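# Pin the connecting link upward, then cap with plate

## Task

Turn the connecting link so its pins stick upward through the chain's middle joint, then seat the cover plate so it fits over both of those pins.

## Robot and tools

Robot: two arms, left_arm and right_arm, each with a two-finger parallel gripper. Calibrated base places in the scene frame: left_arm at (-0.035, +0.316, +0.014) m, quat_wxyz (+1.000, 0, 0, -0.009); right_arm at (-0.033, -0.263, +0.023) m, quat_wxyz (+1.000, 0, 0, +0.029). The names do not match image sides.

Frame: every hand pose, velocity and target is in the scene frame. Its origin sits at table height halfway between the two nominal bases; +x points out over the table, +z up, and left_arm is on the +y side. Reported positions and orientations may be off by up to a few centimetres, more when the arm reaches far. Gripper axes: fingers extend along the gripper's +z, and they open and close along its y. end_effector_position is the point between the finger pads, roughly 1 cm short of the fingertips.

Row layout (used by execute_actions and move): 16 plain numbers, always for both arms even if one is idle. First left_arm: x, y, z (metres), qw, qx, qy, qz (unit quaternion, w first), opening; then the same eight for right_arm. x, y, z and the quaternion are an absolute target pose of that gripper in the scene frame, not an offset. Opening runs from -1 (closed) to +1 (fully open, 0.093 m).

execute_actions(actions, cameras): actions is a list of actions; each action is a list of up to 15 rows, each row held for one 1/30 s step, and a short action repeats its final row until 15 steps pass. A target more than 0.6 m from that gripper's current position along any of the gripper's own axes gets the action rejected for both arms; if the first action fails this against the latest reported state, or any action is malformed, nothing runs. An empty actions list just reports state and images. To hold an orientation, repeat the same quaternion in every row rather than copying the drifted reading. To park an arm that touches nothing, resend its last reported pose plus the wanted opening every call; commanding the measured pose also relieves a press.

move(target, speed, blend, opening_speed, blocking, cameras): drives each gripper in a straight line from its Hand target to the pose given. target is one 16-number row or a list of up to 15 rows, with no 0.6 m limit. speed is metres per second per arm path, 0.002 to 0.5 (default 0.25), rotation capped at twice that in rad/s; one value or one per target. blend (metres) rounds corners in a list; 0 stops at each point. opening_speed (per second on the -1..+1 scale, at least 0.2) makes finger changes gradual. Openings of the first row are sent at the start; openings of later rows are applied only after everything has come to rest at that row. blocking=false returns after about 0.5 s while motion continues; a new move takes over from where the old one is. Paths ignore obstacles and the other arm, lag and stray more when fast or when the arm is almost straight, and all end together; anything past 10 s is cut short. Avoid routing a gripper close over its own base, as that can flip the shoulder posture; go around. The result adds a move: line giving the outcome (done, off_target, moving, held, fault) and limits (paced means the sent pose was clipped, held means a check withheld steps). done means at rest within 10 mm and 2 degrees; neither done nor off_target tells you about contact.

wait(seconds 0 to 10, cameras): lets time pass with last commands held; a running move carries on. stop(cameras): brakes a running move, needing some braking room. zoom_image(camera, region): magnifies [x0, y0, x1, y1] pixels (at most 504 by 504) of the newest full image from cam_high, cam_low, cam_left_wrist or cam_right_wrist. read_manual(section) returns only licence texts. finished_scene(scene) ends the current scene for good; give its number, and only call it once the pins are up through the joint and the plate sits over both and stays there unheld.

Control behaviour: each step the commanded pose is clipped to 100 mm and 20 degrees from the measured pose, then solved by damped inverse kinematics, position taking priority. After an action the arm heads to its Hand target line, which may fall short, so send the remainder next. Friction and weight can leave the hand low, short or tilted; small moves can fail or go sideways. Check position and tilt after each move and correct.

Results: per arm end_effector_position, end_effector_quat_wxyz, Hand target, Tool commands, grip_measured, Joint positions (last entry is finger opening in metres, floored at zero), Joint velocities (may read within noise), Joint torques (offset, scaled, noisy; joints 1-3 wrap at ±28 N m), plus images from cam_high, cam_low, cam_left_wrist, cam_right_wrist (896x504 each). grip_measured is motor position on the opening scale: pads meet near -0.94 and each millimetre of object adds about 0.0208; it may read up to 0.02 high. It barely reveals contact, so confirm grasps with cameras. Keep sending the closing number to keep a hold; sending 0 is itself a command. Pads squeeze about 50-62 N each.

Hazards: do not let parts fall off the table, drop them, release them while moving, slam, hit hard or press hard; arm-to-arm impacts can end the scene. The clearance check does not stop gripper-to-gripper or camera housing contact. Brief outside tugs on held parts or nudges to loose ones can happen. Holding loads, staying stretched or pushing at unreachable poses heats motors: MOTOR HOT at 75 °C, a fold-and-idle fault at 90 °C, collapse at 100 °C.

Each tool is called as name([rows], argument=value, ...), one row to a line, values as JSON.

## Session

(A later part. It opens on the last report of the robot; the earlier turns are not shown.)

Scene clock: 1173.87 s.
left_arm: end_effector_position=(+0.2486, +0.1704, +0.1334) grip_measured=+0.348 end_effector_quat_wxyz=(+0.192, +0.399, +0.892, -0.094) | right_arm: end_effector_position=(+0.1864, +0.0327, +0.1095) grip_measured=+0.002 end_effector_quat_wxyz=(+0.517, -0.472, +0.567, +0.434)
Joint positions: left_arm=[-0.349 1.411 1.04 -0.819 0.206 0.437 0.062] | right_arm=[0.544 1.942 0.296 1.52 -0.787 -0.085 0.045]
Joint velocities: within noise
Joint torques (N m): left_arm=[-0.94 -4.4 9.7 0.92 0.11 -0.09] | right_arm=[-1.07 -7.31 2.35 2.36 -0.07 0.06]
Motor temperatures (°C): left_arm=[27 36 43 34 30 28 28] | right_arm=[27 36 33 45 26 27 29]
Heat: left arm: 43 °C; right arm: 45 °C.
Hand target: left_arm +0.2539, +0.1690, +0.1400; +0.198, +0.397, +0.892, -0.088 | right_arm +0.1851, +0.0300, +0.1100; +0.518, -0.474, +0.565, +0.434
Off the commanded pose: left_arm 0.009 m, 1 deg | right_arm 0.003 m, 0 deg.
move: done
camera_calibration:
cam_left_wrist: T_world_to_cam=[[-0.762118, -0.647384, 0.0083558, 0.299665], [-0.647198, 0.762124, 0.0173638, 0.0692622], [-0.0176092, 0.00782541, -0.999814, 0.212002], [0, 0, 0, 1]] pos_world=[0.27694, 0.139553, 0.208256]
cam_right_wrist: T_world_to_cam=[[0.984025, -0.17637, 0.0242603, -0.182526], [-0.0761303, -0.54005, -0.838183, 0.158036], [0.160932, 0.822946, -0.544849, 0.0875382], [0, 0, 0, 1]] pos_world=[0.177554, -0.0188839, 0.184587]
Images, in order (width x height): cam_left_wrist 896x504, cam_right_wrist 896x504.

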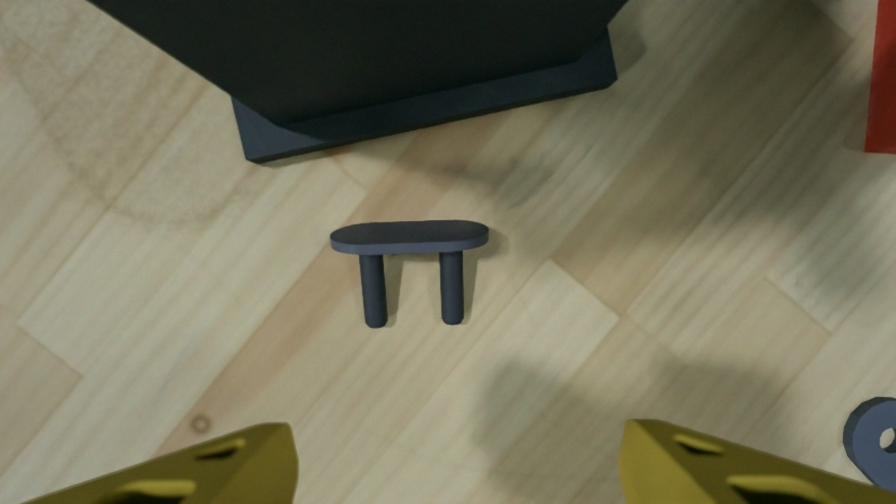

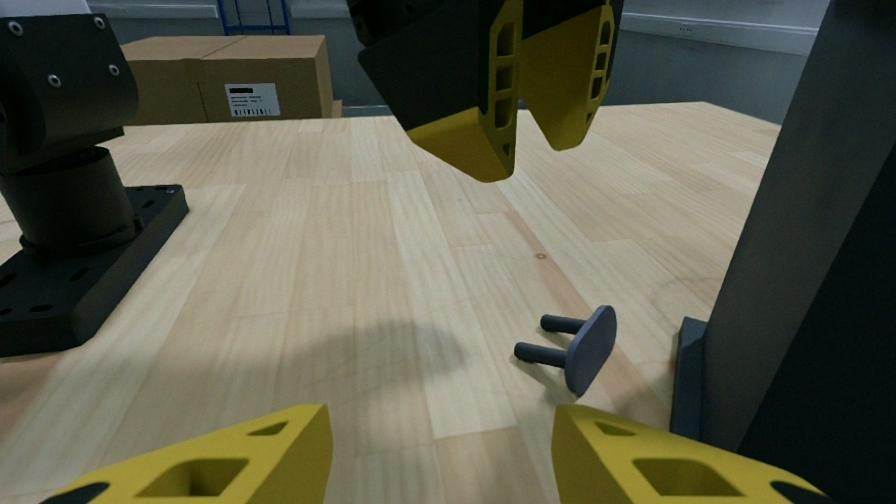

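move([
  [0.274,0.1655,0.09,0.1201,0.3873,0.9126,-0.0510,0.35,0.185,0.03,0.11,0.5175,-0.4739,0.5648,0.4343,0.0],
  [0.274,0.1655,0.045,0.1201,0.3873,0.9126,-0.0510,0.35,0.185,0.03,0.11,0.5175,-0.4739,0.5648,0.4343,0.0],
], speed=0.12, cameras=["cam_right_wrist","cam_left_wrist"])

zoom_image(camera="cam_right_wrist", region=[450, 210, 670, 390])

Scene clock: 1189.10 s.
left_arm: end_effector_position=(+0.2555, +0.1744, +0.0434) grip_measured=+0.348 end_effector_quat_wxyz=(+0.084, +0.387, +0.917, -0.056) | right_arm: end_effector_position=(+0.1863, +0.0327, +0.1096) grip_measured=+0.002 end_effector_quat_wxyz=(+0.517, -0.472, +0.566, +0.435)
Joint positions: left_arm=[-0.377 1.7 1.018 -0.719 0.113 0.394 0.062] | right_arm=[0.544 1.942 0.296 1.521 -0.787 -0.085 0.045]
Joint velocities: within noise
Joint torques (N m): left_arm=[-1.32 -5.6 7.12 1.29 0.1 -0.06] | right_arm=[-1.01 -7.25 2.32 2.34 -0.07 0.03]
Motor temperatures (°C): left_arm=[27 36 46 33 30 28 28] | right_arm=[27 37 33 47 26 27 29]
Heat: left arm: 46 °C; right arm: 47 °C.
Hand target: left_arm +0.2730, +0.1658, +0.0463; +0.120, +0.387, +0.913, -0.051 | right_arm +0.1851, +0.0300, +0.1100; +0.518, -0.474, +0.565, +0.434
Off the commanded pose: left_arm 0.021 m, 4 deg | right_arm 0.003 m, 0 deg.
move: off_target (left_arm)
camera_calibration:
cam_left_wrist: T_world_to_cam=[[-0.733259, -0.678935, 0.0371189, 0.305153], [-0.652005, 0.717565, 0.244929, 0.0712882], [-0.192926, 0.155395, -0.96883, 0.139785], [0, 0, 0, 1]] pos_world=[0.297204, 0.134303, 0.106641]
cam_right_wrist: T_world_to_cam=[[0.984077, -0.176009, 0.0247693, -0.182556], [-0.0754216, -0.539683, -0.838483, 0.158061], [0.160948, 0.823264, -0.544364, 0.0875438], [0, 0, 0, 1]] pos_world=[0.17748, -0.0189005, 0.184709]
Images, in order (width x height): cam_left_wrist 896x504, cam_right_wrist 896x504.

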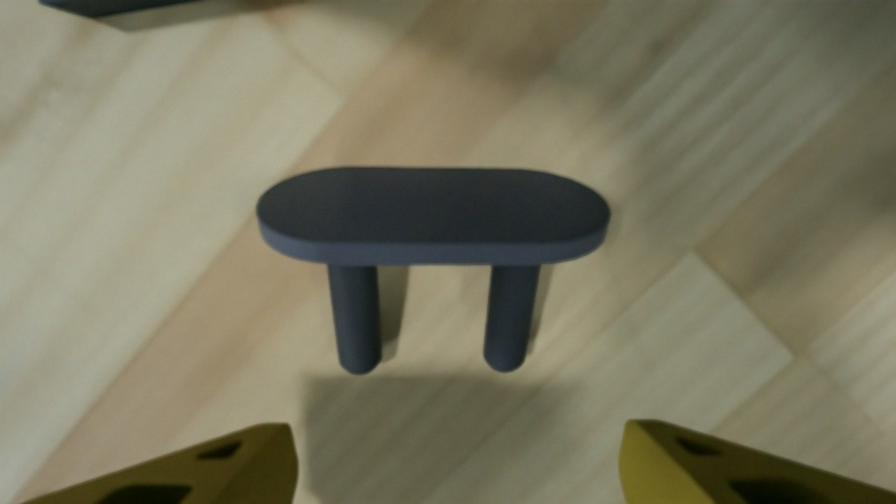

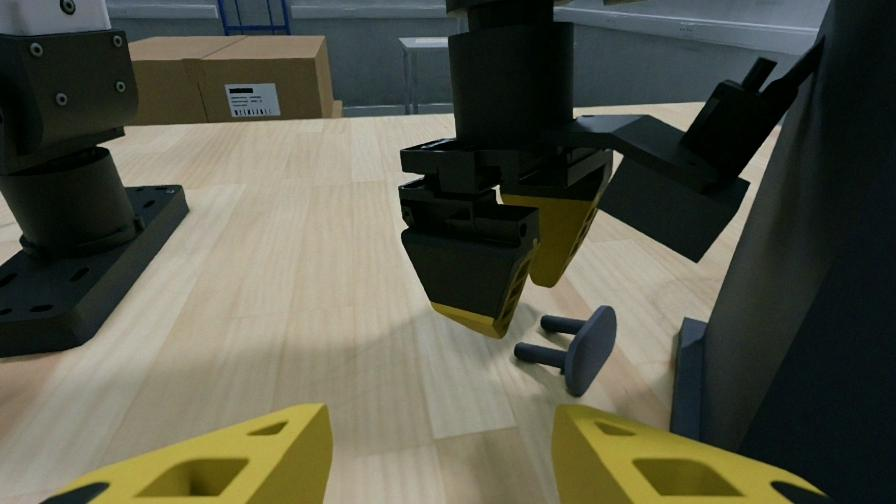

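Scaled by 2.291 from the camera's 896x504 image, which has a finer 1280x720 frame.

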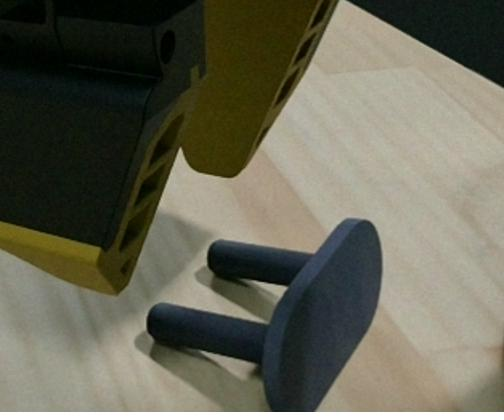

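move([
  [0.245,0.185,0.08,0.3299,0.3648,0.8594,-0.1400,0.35,0.185,0.03,0.11,0.5175,-0.4739,0.5648,0.4343,0.0],
  [0.272,0.166,0.05,0.3299,0.3648,0.8594,-0.1400,0.35,0.185,0.03,0.11,0.5175,-0.4739,0.5648,0.4343,0.0],
], speed=0.1, cameras=["cam_right_wrist","cam_left_wrist"])

zoom_image(camera="cam_right_wrist", region=[450, 210, 670, 390])

Scene clock: 1214.13 s.
left_arm: end_effector_position=(+0.2658, +0.1691, +0.0462) grip_measured=+0.348 end_effector_quat_wxyz=(+0.322, +0.366, +0.862, -0.141) | right_arm: end_effector_position=(+0.1863, +0.0327, +0.1097) grip_measured=+0.002 end_effector_quat_wxyz=(+0.517, -0.472, +0.566, +0.435)
Joint positions: left_arm=[-0.269 1.469 0.552 -0.008 0.339 0.403 0.062] | right_arm=[0.544 1.942 0.296 1.521 -0.787 -0.085 0.045]
Joint velocities: within noise
Joint torques (N m): left_arm=[-0.91 -4.03 7.53 1.49 0.24 -0.08] | right_arm=[-0.98 -7.28 2.41 2.32 -0.09 0.06]
Motor temperatures (°C): left_arm=[27 37 45 34 30 28 28] | right_arm=[27 37 32 48 26 27 29]
Heat: left arm: 45 °C; right arm: 48 °C.
Hand target: left_arm +0.2718, +0.1661, +0.0502; +0.330, +0.365, +0.859, -0.140 | right_arm +0.1851, +0.0300, +0.1101; +0.518, -0.474, +0.565, +0.434
Off the commanded pose: left_arm 0.008 m, 1 deg | right_arm 0.003 m, 0 deg.
move: done
camera_calibration:
cam_left_wrist: T_world_to_cam=[[-0.734524, -0.678573, -0.00365744, 0.311159], [-0.653213, 0.708512, -0.267065, 0.106702], [0.183814, -0.193776, -0.963672, 0.103995], [0, 0, 0, 1]] pos_world=[0.279136, 0.155696, 0.129851]
cam_right_wrist: T_world_to_cam=[[0.984069, -0.176015, 0.0250405, -0.182592], [-0.0751581, -0.539502, -0.838623, 0.158086], [0.161119, 0.823381, -0.544136, 0.0875173], [0, 0, 0, 1]] pos_world=[0.177464, -0.0189116, 0.184768]
Images, in order (width x height): cam_left_wrist 896x504, cam_right_wrist 896x504.

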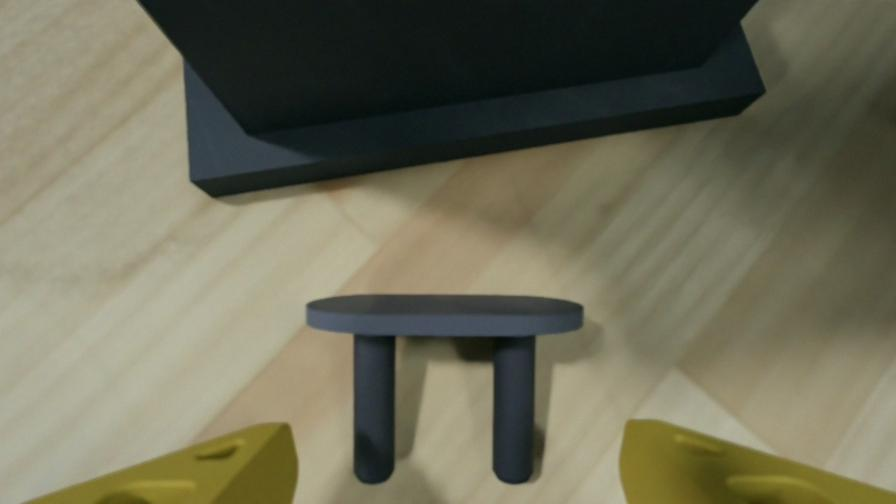

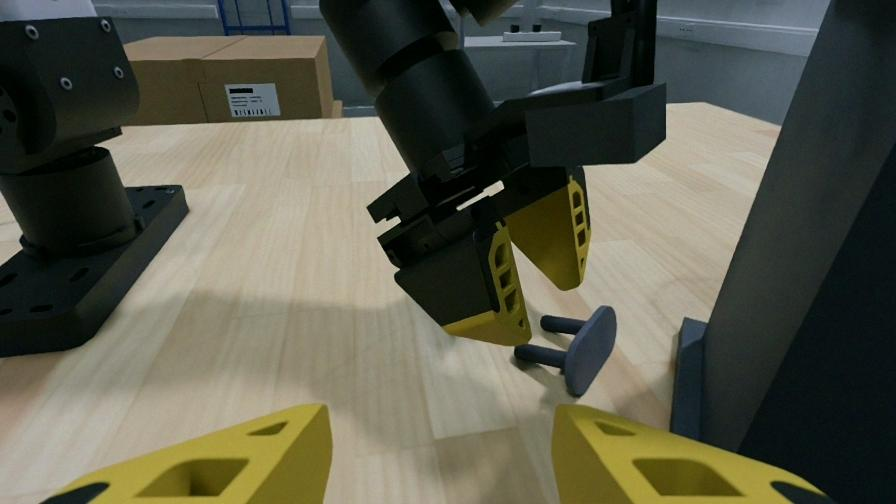

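Scaled by 2.291 from the camera's 896x504 image, which has a finer 1280x720 frame.

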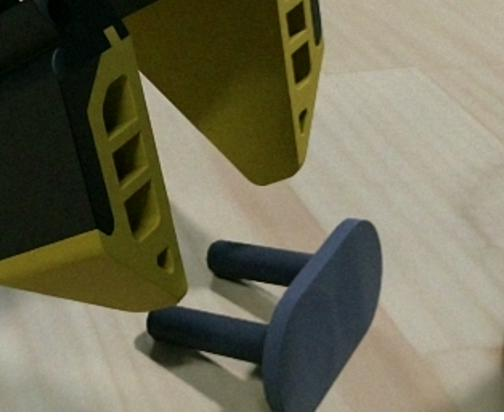

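move([
  [0.279,0.166,0.031,0.3299,0.3648,0.8594,-0.1400,0.35,0.185,0.03,0.11,0.5175,-0.4739,0.5648,0.4343,0.0],
], speed=0.05, cameras=["cam_right_wrist","cam_left_wrist"])

zoom_image(camera="cam_right_wrist", region=[450, 210, 670, 390])

Scene clock: 1227.20 s.
left_arm: end_effector_position=(+0.2762, +0.1660, +0.0306) grip_measured=+0.348 end_effector_quat_wxyz=(+0.326, +0.366, +0.860, -0.141) | right_arm: end_effector_position=(+0.1863, +0.0327, +0.1097) grip_measured=+0.002 end_effector_quat_wxyz=(+0.517, -0.472, +0.566, +0.435)
Joint positions: left_arm=[-0.269 1.565 0.552 0.097 0.339 0.403 0.062] | right_arm=[0.544 1.942 0.296 1.521 -0.787 -0.085 0.045]
Joint velocities: within noise
Joint torques (N m): left_arm=[-0.2 -4.57 6.04 1.5 0.28 -0.02] | right_arm=[-0.92 -7.38 2.45 2.36 -0.09 0.05]
Motor temperatures (°C): left_arm=[27 36 46 34 30 28 28] | right_arm=[27 38 32 49 26 27 29]
Heat: left arm: 46 °C; right arm: 49 °C.
Hand target: left_arm +0.2790, +0.1660, +0.0311; +0.330, +0.365, +0.859, -0.140 | right_arm +0.1851, +0.0300, +0.1101; +0.518, -0.474, +0.565, +0.434
Off the commanded pose: left_arm 0.003 m, 1 deg | right_arm 0.003 m, 0 deg.
move: done
camera_calibration:
cam_left_wrist: T_world_to_cam=[[-0.734285, -0.678798, -0.00771123, 0.316748], [-0.651287, 0.707638, -0.273996, 0.111301], [0.191445, -0.196169, -0.9617, 0.0846866], [0, 0, 0, 1]] pos_world=[0.288859, 0.152861, 0.114382]
cam_right_wrist: T_world_to_cam=[[0.984069, -0.176015, 0.0250405, -0.182592], [-0.0751581, -0.539502, -0.838623, 0.158086], [0.161119, 0.823381, -0.544136, 0.0875173], [0, 0, 0, 1]] pos_world=[0.177464, -0.0189116, 0.184768]
Images, in order (width x height): cam_left_wrist 896x504, cam_right_wrist 896x504.

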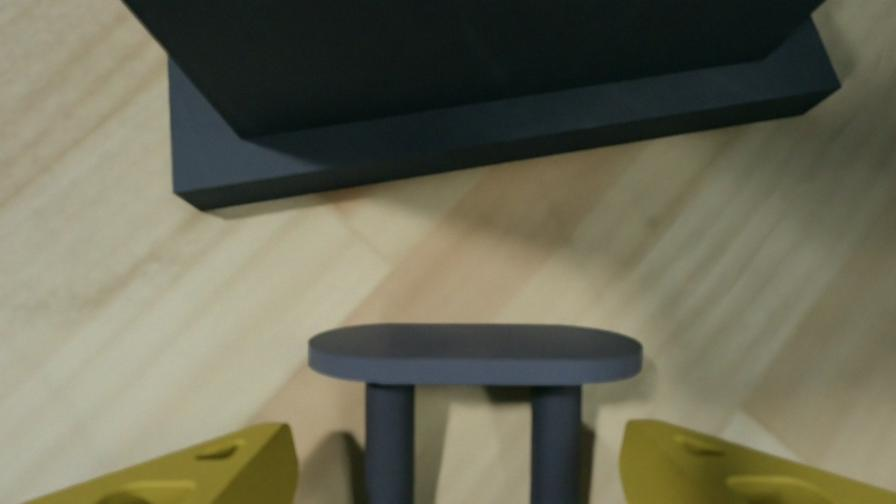

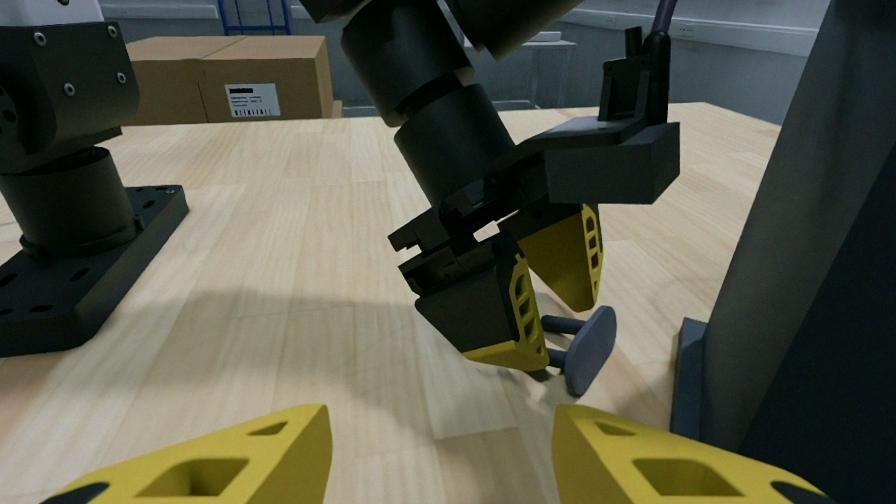

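Scaled by 2.291 from the camera's 896x504 image, which has a finer 1280x720 frame.

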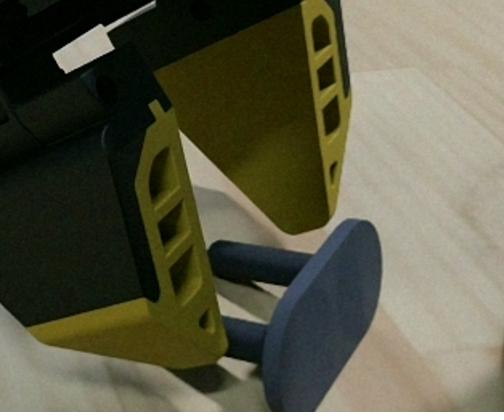

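move([
  [0.2755,0.1685,0.0265,0.3299,0.3648,0.8594,-0.1400,0.35,0.185,0.03,0.11,0.5175,-0.4739,0.5648,0.4343,0.0],
  [0.2755,0.1685,0.0265,0.3299,0.3648,0.8594,-0.1400,-1,0.185,0.03,0.11,0.5175,-0.4739,0.5648,0.4343,0.0],
], speed=0.05, opening_speed=0.6, cameras=["cam_right_wrist","cam_left_wrist"])

zoom_image(camera="cam_right_wrist", region=[450, 210, 670, 390])

Scene clock: 1238.17 s.
left_arm: end_effector_position=(+0.2750, +0.1664, +0.0290) grip_measured=-0.250 end_effector_quat_wxyz=(+0.329, +0.366, +0.859, -0.141) | right_arm: end_effector_position=(+0.1863, +0.0327, +0.1097) grip_measured=+0.002 end_effector_quat_wxyz=(+0.517, -0.472, +0.566, +0.435)
Joint positions: left_arm=[-0.269 1.565 0.537 0.121 0.339 0.403 0.033] | right_arm=[0.544 1.942 0.296 1.521 -0.787 -0.085 0.045]
Joint velocities: within noise
Joint torques (N m): left_arm=[0.4 -4.45 5.3 1.52 0.3 0.05] | right_arm=[-0.77 -7.28 2.19 2.36 -0.07 0.04]
Motor temperatures (°C): left_arm=[27 36 45 35 30 28 28] | right_arm=[27 38 32 49 26 27 29]
Heat: left arm: 45 °C; right arm: 49 °C.
Hand target: left_arm +0.2754, +0.1685, +0.0265; +0.330, +0.365, +0.859, -0.140 | right_arm +0.1851, +0.0300, +0.1100; +0.518, -0.474, +0.565, +0.434
Off the commanded pose: left_arm 0.003 m, 0 deg | right_arm 0.003 m, 0 deg.
move: done
camera_calibration:
cam_left_wrist: T_world_to_cam=[[-0.734209, -0.67882, -0.0118199, 0.31617], [-0.649156, 0.707011, -0.280592, 0.109482], [0.198829, -0.198341, -0.959754, 0.0816749], [0, 0, 0, 1]] pos_world=[0.286966, 0.153417, 0.112845]
cam_right_wrist: T_world_to_cam=[[0.984069, -0.176015, 0.0250405, -0.182592], [-0.0751581, -0.539502, -0.838623, 0.158086], [0.161119, 0.823381, -0.544136, 0.0875173], [0, 0, 0, 1]] pos_world=[0.177464, -0.0189116, 0.184768]
Images, in order (width x height): cam_left_wrist 896x504, cam_right_wrist 896x504.

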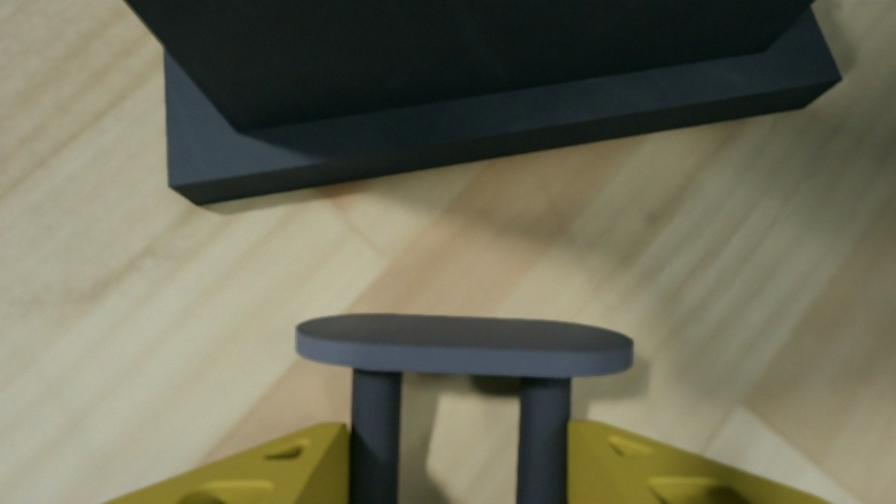

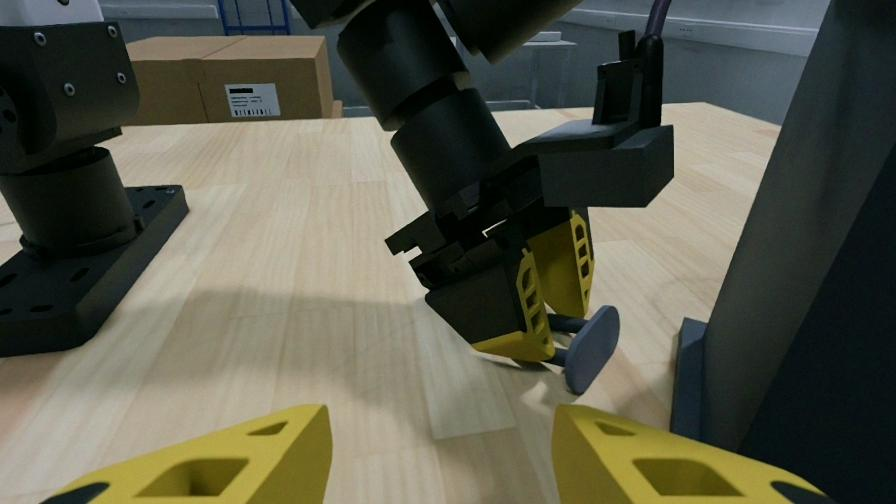

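Scaled by 2.291 from the camera's 896x504 image, which has a finer 1280x720 frame.

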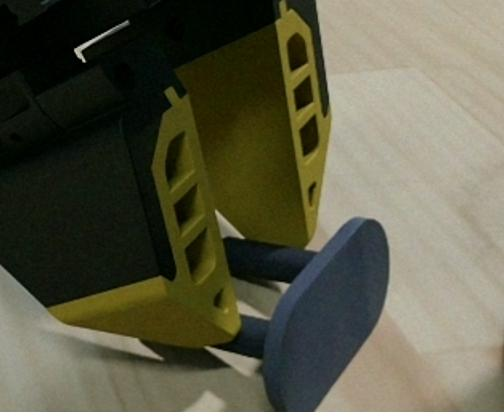

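move([
  [0.262,0.18,0.07,0.3299,0.3648,0.8594,-0.1400,-1,0.185,0.03,0.11,0.5175,-0.4739,0.5648,0.4343,0.0],
  [0.24,0.23,0.12,0.0778,0.9212,0.2905,-0.2468,-1,0.185,0.03,0.11,0.5175,-0.4739,0.5648,0.4343,0.0],
], speed=0.2, blend=0.01, cameras=["cam_right_wrist","cam_high","cam_left_wrist"])

Scene clock: 1267.70 s.
left_arm: end_effector_position=(+0.2381, +0.2302, +0.1159) grip_measured=-0.250 end_effector_quat_wxyz=(+0.016, +0.878, +0.443, -0.181) | right_arm: end_effector_position=(+0.1863, +0.0327, +0.1097) grip_measured=+0.002 end_effector_quat_wxyz=(+0.517, -0.472, +0.566, +0.435)
Joint positions: left_arm=[-0.148 1.875 1.496 -1.471 0.238 2.076 0.033] | right_arm=[0.544 1.942 0.296 1.521 -0.787 -0.085 0.045]
Joint velocities: within noise
Joint torques (N m): left_arm=[-1.05 -7.09 8.09 -0.4 0.2 0.1] | right_arm=[-1.03 -7.32 2.45 2.31 -0.09 0.09]
Motor temperatures (°C): left_arm=[27 36 45 35 30 28 29] | right_arm=[27 38 32 49 26 27 29]
Heat: left arm: 45 °C; right arm: 49 °C.
Hand target: left_arm +0.2399, +0.2295, +0.1200; +0.013, +0.883, +0.435, -0.177 | right_arm +0.1851, +0.0300, +0.1100; +0.518, -0.474, +0.565, +0.434
Off the commanded pose: left_arm 0.005 m, 21 deg; orientation clipped | right_arm 0.003 m, 0 deg.
joint sent to its limit (left arm) — joint 6 (wrist roll), upper limit. The joint targets are off in orientation, not in position.
move: off_target (left_arm); limits=paced
camera_calibration:
cam_left_wrist: T_world_to_cam=[[-0.770467, 0.624614, 0.127423, 0.0258996], [0.63663, 0.764227, 0.10324, -0.298917], [-0.0328951, 0.160665, -0.986461, 0.160715], [0, 0, 0, 1]] pos_world=[0.215541, 0.186442, 0.1861]
cam_right_wrist: T_world_to_cam=[[0.984069, -0.176015, 0.0250405, -0.182592], [-0.0751581, -0.539502, -0.838623, 0.158086], [0.161119, 0.823381, -0.544136, 0.0875173], [0, 0, 0, 1]] pos_world=[0.177464, -0.0189116, 0.184768]
Images, in order (width x height): cam_high 896x504, cam_left_wrist 896x504, cam_right_wrist 896x504.

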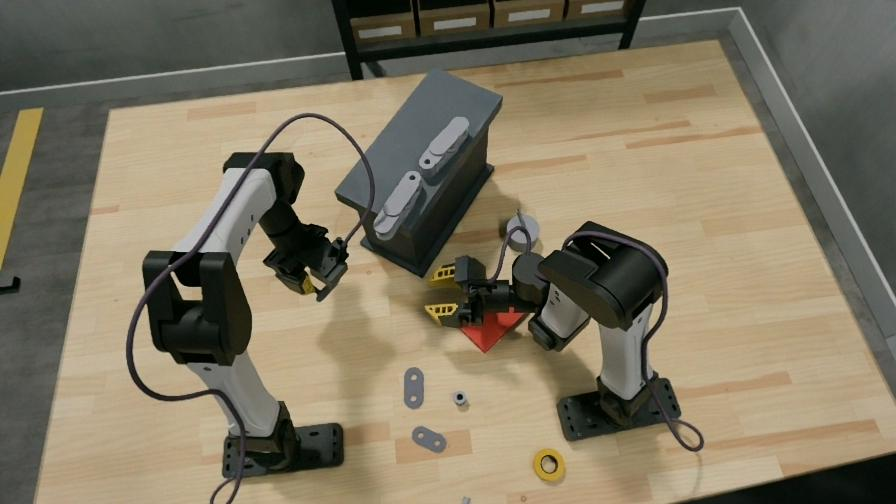

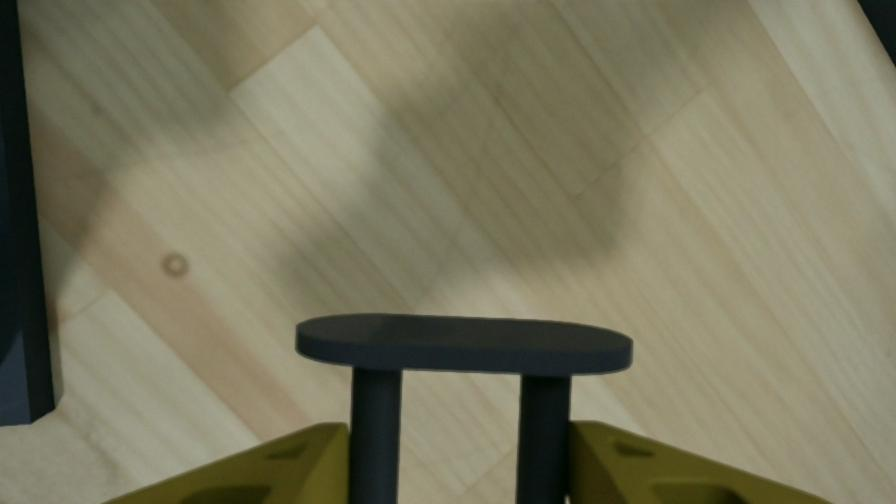

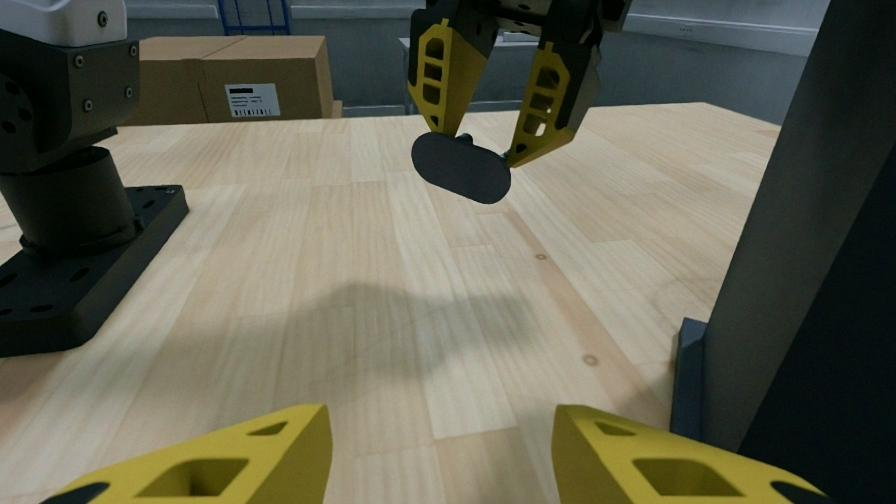

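move([
  [0.24,0.235,0.06,0.0949,0.8775,0.4280,-0.1945,-1,0.185,0.03,0.11,0.5175,-0.4739,0.5648,0.4343,0.0],
], speed=0.12, cameras=["cam_right_wrist"])

zoom_image(camera="cam_right_wrist", region=[380, 120, 600, 300])

Scene clock: 1287.40 s.
left_arm: end_effector_position=(+0.2399, +0.2361, +0.0573) grip_measured=-0.250 end_effector_quat_wxyz=(+0.064, +0.864, +0.468, -0.174) | right_arm: end_effector_position=(+0.1863, +0.0327, +0.1097) grip_measured=+0.002 end_effector_quat_wxyz=(+0.517, -0.472, +0.566, +0.435)
Joint positions: left_arm=[-0.09 1.875 1.258 -1.176 0.301 2.076 0.033] | right_arm=[0.544 1.942 0.296 1.521 -0.787 -0.085 0.045]
Joint velocities: within noise
Joint torques (N m): left_arm=[0.25 -8.28 4.97 -0.14 0.52 0.1] | right_arm=[-0.98 -7.2 2.24 2.29 -0.08 0.11]
Motor temperatures (°C): left_arm=[27 37 46 32 30 28 29] | right_arm=[27 38 32 49 26 27 29]
Heat: left arm: 46 °C; right arm: 49 °C.
Hand target: left_arm +0.2400, +0.2345, +0.0601; +0.076, +0.864, +0.467, -0.175 | right_arm +0.1851, +0.0300, +0.1100; +0.518, -0.474, +0.565, +0.434
Off the commanded pose: left_arm 0.003 m, 6 deg | right_arm 0.003 m, 0 deg.
joint sent to its limit (left arm) — joint 6 (wrist roll), upper limit. The joint targets are off in orientation, not in position.
move: off_target (left_arm)
camera_calibration:
cam_right_wrist: T_world_to_cam=[[0.984069, -0.176015, 0.0250405, -0.182592], [-0.0751581, -0.539502, -0.838623, 0.158086], [0.161119, 0.823381, -0.544136, 0.0875173], [0, 0, 0, 1]] pos_world=[0.177464, -0.0189116, 0.184768]
Images, in order (width x height): cam_right_wrist 896x504.

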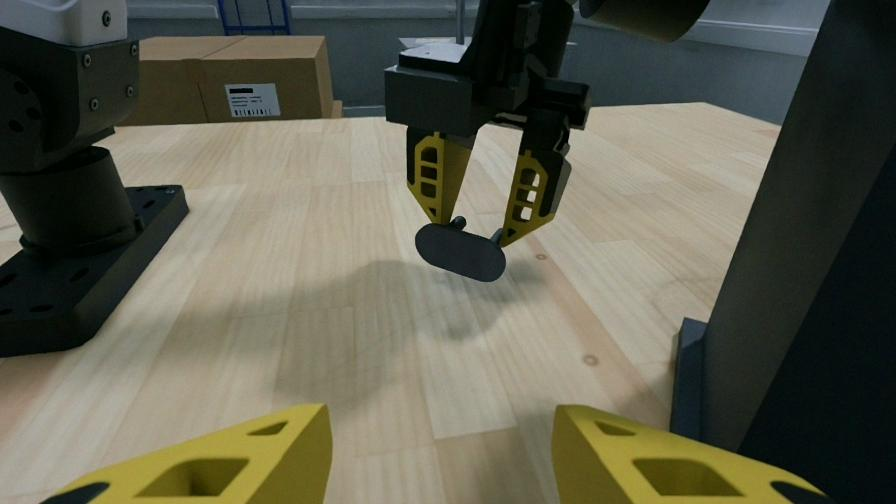

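Scaled by 2.291 from the camera's 896x504 image, which has a finer 1280x720 frame.

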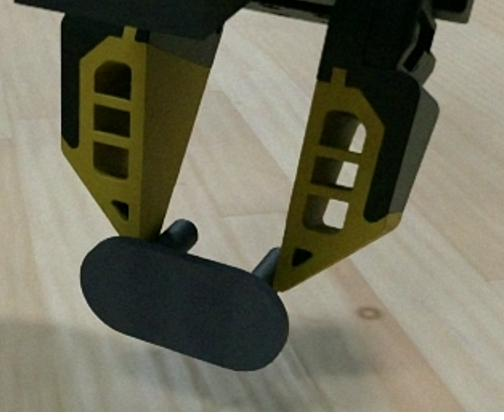

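move([
  [0.24,0.235,0.045,0.076,0.864,0.467,-0.175,-1,0.185,0.03,0.11,0.5175,-0.4739,0.5648,0.4343,0.0],
], speed=0.05, cameras=["cam_right_wrist"])

zoom_image(camera="cam_right_wrist", region=[380, 120, 600, 300])

Scene clock: 1294.53 s.
left_arm: end_effector_position=(+0.2402, +0.2360, +0.0460) grip_measured=-0.250 end_effector_quat_wxyz=(+0.068, +0.865, +0.467, -0.169) | right_arm: end_effector_position=(+0.1863, +0.0327, +0.1097) grip_measured=+0.002 end_effector_quat_wxyz=(+0.517, -0.472, +0.566, +0.435)
Joint positions: left_arm=[-0.09 1.882 1.22 -1.119 0.302 2.076 0.033] | right_arm=[0.544 1.942 0.296 1.521 -0.787 -0.085 0.045]
Joint velocities: within noise
Joint torques (N m): left_arm=[0.34 -6.91 5.14 -0.09 0.52 0.09] | right_arm=[-1.01 -7.36 2.33 2.29 -0.1 0.05]
Motor temperatures (°C): left_arm=[27 37 45 32 30 28 29] | right_arm=[27 38 32 49 26 27 29]
Heat: left arm: 45 °C; right arm: 49 °C.
Hand target: left_arm +0.2400, +0.2349, +0.0450; +0.076, +0.863, +0.467, -0.175 | right_arm +0.1851, +0.0300, +0.1100; +0.518, -0.474, +0.565, +0.434
Off the commanded pose: left_arm 0.001 m, 1 deg | right_arm 0.003 m, 0 deg.
joint sent to its limit (left arm) — joint 6 (wrist roll), upper limit. The joint targets still meet the commanded pose.
move: done
camera_calibration:
cam_right_wrist: T_world_to_cam=[[0.984069, -0.176015, 0.0250405, -0.182592], [-0.0751581, -0.539502, -0.838623, 0.158086], [0.161119, 0.823381, -0.544136, 0.0875173], [0, 0, 0, 1]] pos_world=[0.177464, -0.0189116, 0.184768]
Images, in order (width x height): cam_right_wrist 896x504.

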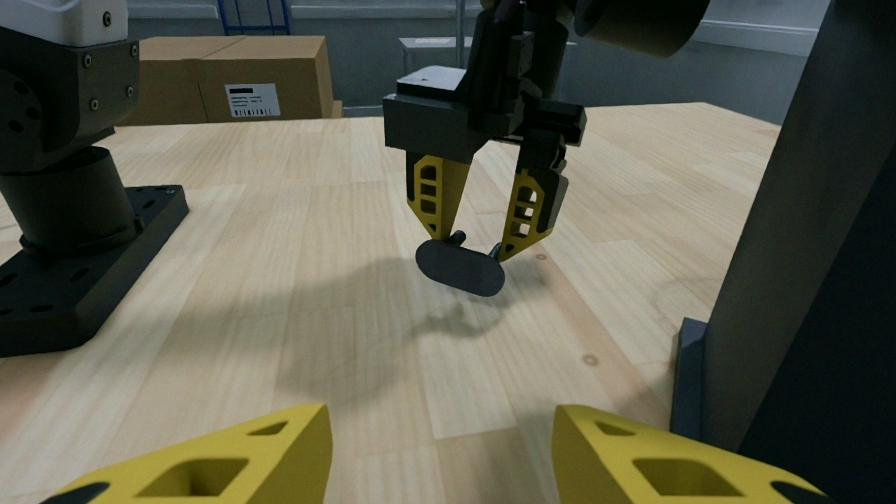

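Scaled by 2.291 from the camera's 896x504 image, which has a finer 1280x720 frame.

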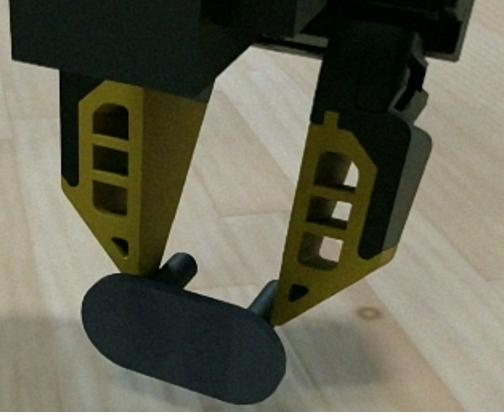

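move([
  [0.24,0.235,0.0385,0.076,0.864,0.467,-0.175,-1,0.185,0.03,0.11,0.5175,-0.4739,0.5648,0.4343,0.0],
], speed=0.03, cameras=["cam_right_wrist"])

zoom_image(camera="cam_right_wrist", region=[380, 120, 600, 300])

Scene clock: 1301.27 s.
left_arm: end_effector_position=(+0.2404, +0.2360, +0.0397) grip_measured=-0.250 end_effector_quat_wxyz=(+0.068, +0.865, +0.467, -0.168) | right_arm: end_effector_position=(+0.1863, +0.0327, +0.1097) grip_measured=+0.002 end_effector_quat_wxyz=(+0.517, -0.472, +0.566, +0.435)
Joint positions: left_arm=[-0.09 1.892 1.207 -1.094 0.302 2.076 0.033] | right_arm=[0.544 1.942 0.296 1.521 -0.787 -0.085 0.045]
Joint velocities: within noise
Joint torques (N m): left_arm=[0.36 -6.91 5.08 -0.08 0.51 0.1] | right_arm=[-0.81 -7.17 2.32 2.32 -0.07 0.08]
Motor temperatures (°C): left_arm=[27 37 44 31 30 28 29] | right_arm=[27 38 32 49 26 27 29]
Heat: left arm: 44 °C; right arm: 49 °C.
Hand target: left_arm +0.2401, +0.2349, +0.0385; +0.076, +0.864, +0.467, -0.175 | right_arm +0.1851, +0.0300, +0.1100; +0.518, -0.474, +0.565, +0.434
Off the commanded pose: left_arm 0.002 m, 1 deg | right_arm 0.003 m, 0 deg.
joint sent to its limit (left arm) — joint 6 (wrist roll), upper limit. The joint targets still meet the commanded pose.
move: done
camera_calibration:
cam_right_wrist: T_world_to_cam=[[0.984069, -0.176015, 0.0250405, -0.182592], [-0.0751581, -0.539502, -0.838623, 0.158086], [0.161119, 0.823381, -0.544136, 0.0875173], [0, 0, 0, 1]] pos_world=[0.177464, -0.0189116, 0.184768]
Images, in order (width x height): cam_right_wrist 896x504.

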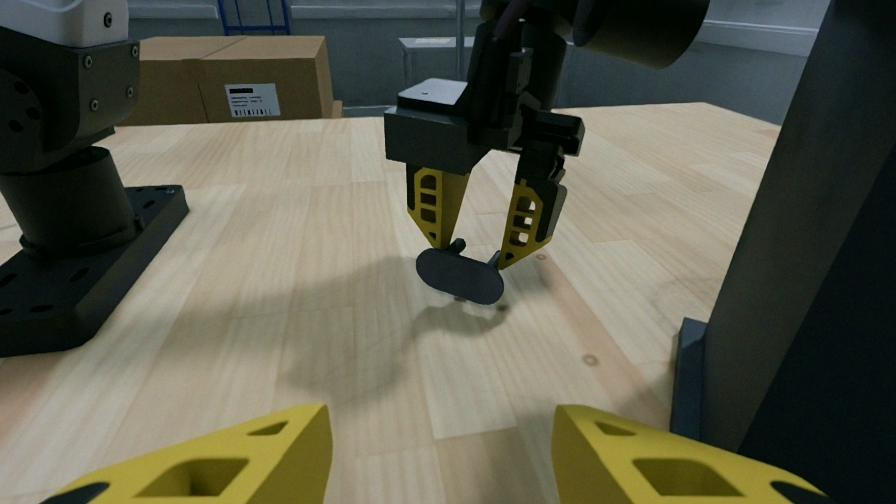

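Scaled by 2.291 from the camera's 896x504 image, which has a finer 1280x720 frame.

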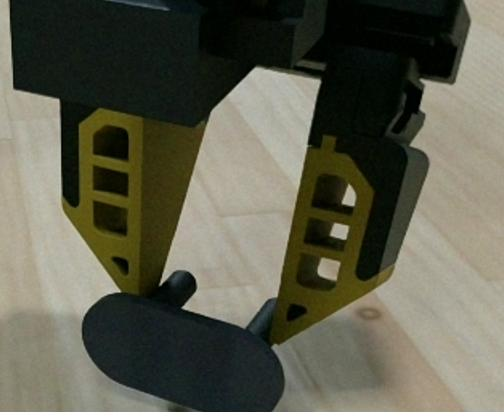

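move([
  [0.24,0.235,0.0365,0.076,0.864,0.467,-0.175,-1,0.185,0.03,0.11,0.5175,-0.4739,0.5648,0.4343,0.0],
  [0.24,0.235,0.0365,0.076,0.864,0.467,-0.175,0.1,0.185,0.03,0.11,0.5175,-0.4739,0.5648,0.4343,0.0],
], speed=0.03, opening_speed=0.4, cameras=["cam_right_wrist"])

zoom_image(camera="cam_right_wrist", region=[380, 120, 600, 300])

Scene clock: 1313.33 s.
left_arm: end_effector_position=(+0.2425, +0.2352, +0.0395) grip_measured=+0.098 end_effector_quat_wxyz=(+0.072, +0.866, +0.467, -0.166) | right_arm: end_effector_position=(+0.1863, +0.0327, +0.1097) grip_measured=+0.002 end_effector_quat_wxyz=(+0.517, -0.472, +0.566, +0.435)
Joint positions: left_arm=[-0.089 1.892 1.207 -1.085 0.307 2.077 0.05] | right_arm=[0.544 1.942 0.296 1.521 -0.787 -0.085 0.045]
Joint velocities: within noise
Joint torques (N m): left_arm=[0.32 -6.68 4.71 -0.09 0.46 0.08] | right_arm=[-0.69 -7.25 2.36 2.39 -0.13 0.08]
Motor temperatures (°C): left_arm=[27 38 43 30 30 28 29] | right_arm=[27 38 31 50 26 27 29]
Heat: left arm: 43 °C; right arm: 50 °C.
Hand target: left_arm +0.2400, +0.2349, +0.0366; +0.076, +0.863, +0.467, -0.175 | right_arm +0.1851, +0.0300, +0.1100; +0.518, -0.474, +0.565, +0.434
Off the commanded pose: left_arm 0.004 m, 1 deg | right_arm 0.003 m, 0 deg.
joint sent to its limit (left arm) — joint 6 (wrist roll), upper limit. The joint targets still meet the commanded pose.
move: done
camera_calibration:
cam_right_wrist: T_world_to_cam=[[0.984069, -0.176015, 0.0250405, -0.182592], [-0.0751581, -0.539502, -0.838623, 0.158086], [0.161119, 0.823381, -0.544136, 0.0875173], [0, 0, 0, 1]] pos_world=[0.177464, -0.0189116, 0.184768]
Images, in order (width x height): cam_right_wrist 896x504.

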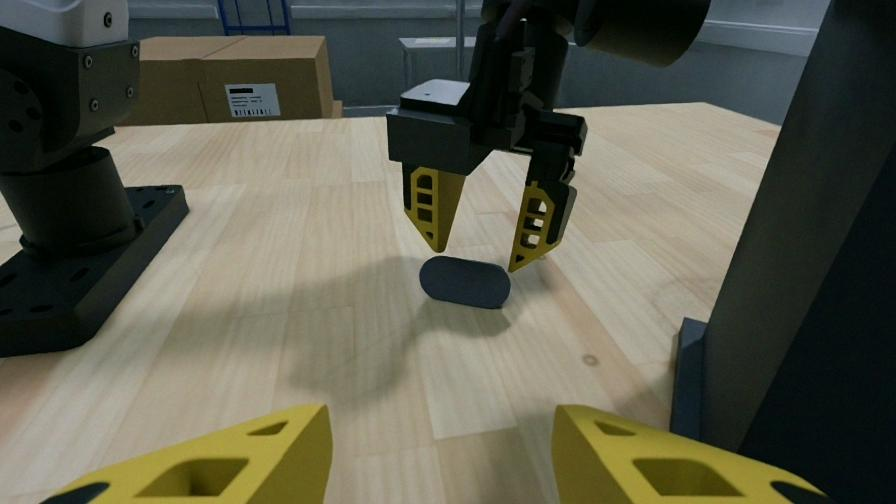

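Scaled by 2.291 from the camera's 896x504 image, which has a finer 1280x720 frame.

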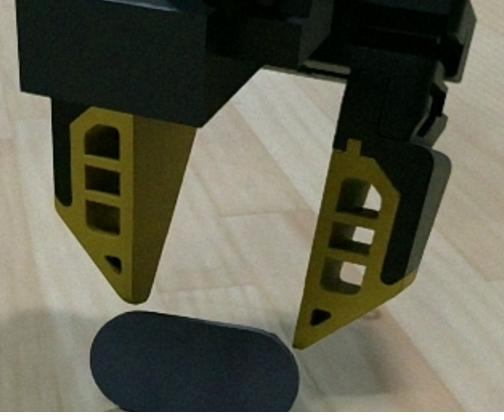

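move([
  [0.24,0.235,0.10,0.076,0.864,0.467,-0.175,0.2,0.185,0.03,0.11,0.5175,-0.4739,0.5648,0.4343,0.0],
  [0.235,0.23,0.14,0.2033,0.3339,0.9174,-0.0740,0.35,0.185,0.03,0.11,0.5175,-0.4739,0.5648,0.4343,0.0],
  [0.225,0.215,0.14,0.1920,-0.4508,0.8660,0.0999,0.35,0.185,0.03,0.11,0.5175,-0.4739,0.5648,0.4343,0.0],
], speed=[0.15,0.5,0.5], blend=0.03, cameras=["cam_right_wrist","cam_left_wrist"])

Scene clock: 1328.73 s.
left_arm: end_effector_position=(+0.2252, +0.2143, +0.1375) grip_measured=+0.348 end_effector_quat_wxyz=(+0.189, -0.452, +0.867, +0.090) | right_arm: end_effector_position=(+0.1863, +0.0327, +0.1097) grip_measured=+0.002 end_effector_quat_wxyz=(+0.517, -0.472, +0.566, +0.435)
Joint positions: left_arm=[-0.604 1.561 1.216 -1.215 -0.422 -1.58 0.062] | right_arm=[0.544 1.942 0.296 1.521 -0.787 -0.085 0.045]
Joint velocities: within noise
Joint torques (N m): left_arm=[-0.94 -4.6 7.98 0.07 -0.33 -0.09] | right_arm=[-0.84 -7.31 2.32 2.31 -0.09 0.08]
Motor temperatures (°C): left_arm=[27 38 43 30 30 28 28] | right_arm=[27 38 31 50 26 27 29]
Heat: left arm: 43 °C; right arm: 50 °C.
Hand target: left_arm +0.2251, +0.2150, +0.1400; +0.192, -0.451, +0.866, +0.100 | right_arm +0.1851, +0.0300, +0.1100; +0.518, -0.474, +0.565, +0.434
Off the commanded pose: left_arm 0.003 m, 1 deg | right_arm 0.003 m, 0 deg.
move: done; blend cut to 0 m at target 2
camera_calibration:
cam_left_wrist: T_world_to_cam=[[0.80561, -0.59238, 0.00892795, -0.0547078], [-0.592389, -0.805231, 0.0260473, 0.342941], [-0.00824084, -0.0262728, -0.999621, 0.220441], [0, 0, 0, 1]] pos_world=[0.249044, 0.24953, 0.211914]
cam_right_wrist: T_world_to_cam=[[0.984069, -0.176015, 0.0250405, -0.182592], [-0.0751581, -0.539502, -0.838623, 0.158086], [0.161119, 0.823381, -0.544136, 0.0875173], [0, 0, 0, 1]] pos_world=[0.177464, -0.0189116, 0.184768]
Images, in order (width x height): cam_left_wrist 896x504, cam_right_wrist 896x504.

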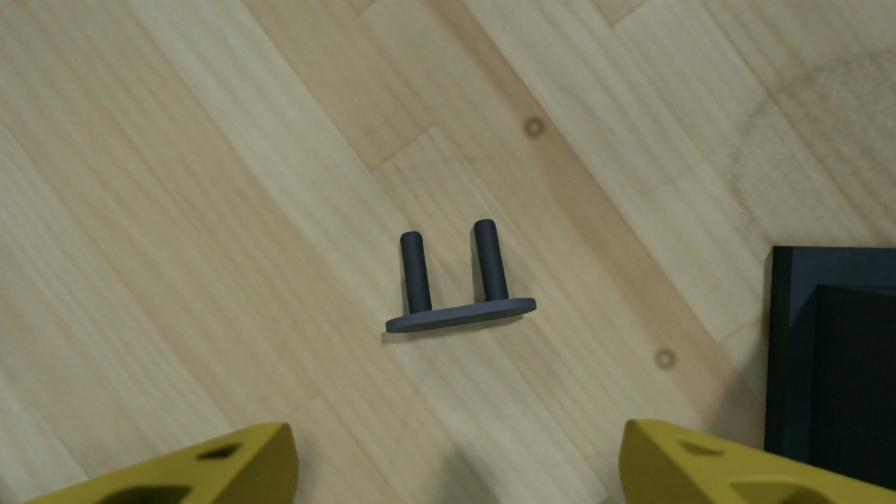

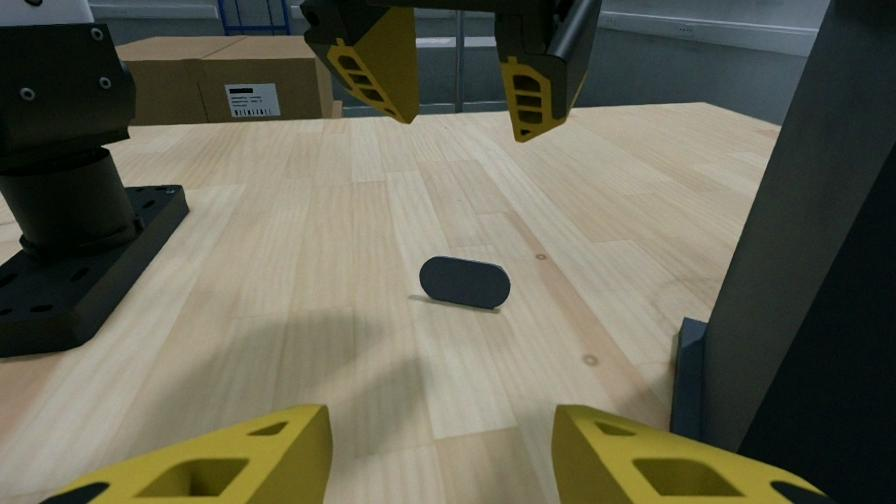

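move([
  [0.244,0.237,0.09,-0.1480,-0.5146,0.8397,-0.0907,0.35,0.185,0.03,0.11,0.5175,-0.4739,0.5648,0.4343,0.0],
  [0.246,0.241,0.05,-0.1480,-0.5146,0.8397,-0.0907,0.35,0.185,0.03,0.11,0.5175,-0.4739,0.5648,0.4343,0.0],
], speed=0.15, cameras=["cam_right_wrist","cam_left_wrist"])

Scene clock: 1347.80 s.
left_arm: end_effector_position=(+0.2438, +0.2417, +0.0503) grip_measured=+0.348 end_effector_quat_wxyz=(-0.148, -0.516, +0.840, -0.081) | right_arm: end_effector_position=(+0.1863, +0.0327, +0.1097) grip_measured=+0.002 end_effector_quat_wxyz=(+0.517, -0.472, +0.566, +0.435)
Joint positions: left_arm=[-0.066 1.827 1.177 -1.067 0.306 -1.163 0.062] | right_arm=[0.544 1.942 0.296 1.521 -0.787 -0.085 0.045]
Joint velocities: within noise
Joint torques (N m): left_arm=[0.25 -6.93 5.48 0.12 0.38 0.08] | right_arm=[-0.96 -7.28 2.4 2.36 -0.1 0.08]
Motor temperatures (°C): left_arm=[27 37 45 29 30 28 28] | right_arm=[27 38 31 50 26 27 29]
Heat: left arm: 45 °C; right arm: 50 °C.
Hand target: left_arm +0.2460, +0.2410, +0.0501; -0.148, -0.514, +0.840, -0.091 | right_arm +0.1851, +0.0300, +0.1100; +0.518, -0.474, +0.565, +0.434
Off the commanded pose: left_arm 0.002 m, 1 deg | right_arm 0.003 m, 0 deg.
move: done
camera_calibration:
cam_left_wrist: T_world_to_cam=[[0.881838, -0.471521, -0.00543823, -0.0997727], [-0.329655, -0.624685, 0.707882, 0.236261], [-0.337178, -0.622444, -0.70631, 0.343688], [0, 0, 0, 1]] pos_world=[0.281752, 0.31447, 0.0749626]
cam_right_wrist: T_world_to_cam=[[0.984069, -0.176015, 0.0250405, -0.182592], [-0.0751581, -0.539502, -0.838623, 0.158086], [0.161119, 0.823381, -0.544136, 0.0875173], [0, 0, 0, 1]] pos_world=[0.177464, -0.0189116, 0.184768]
Images, in order (width x height): cam_left_wrist 896x504, cam_right_wrist 896x504.

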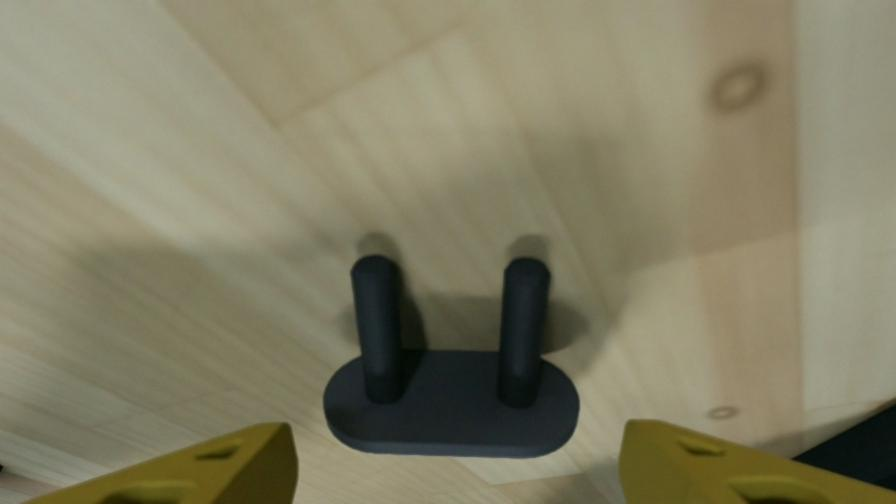

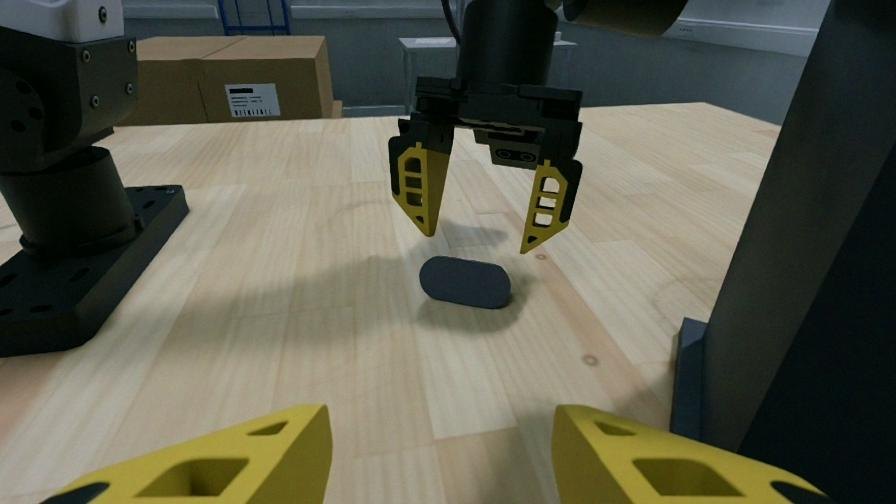

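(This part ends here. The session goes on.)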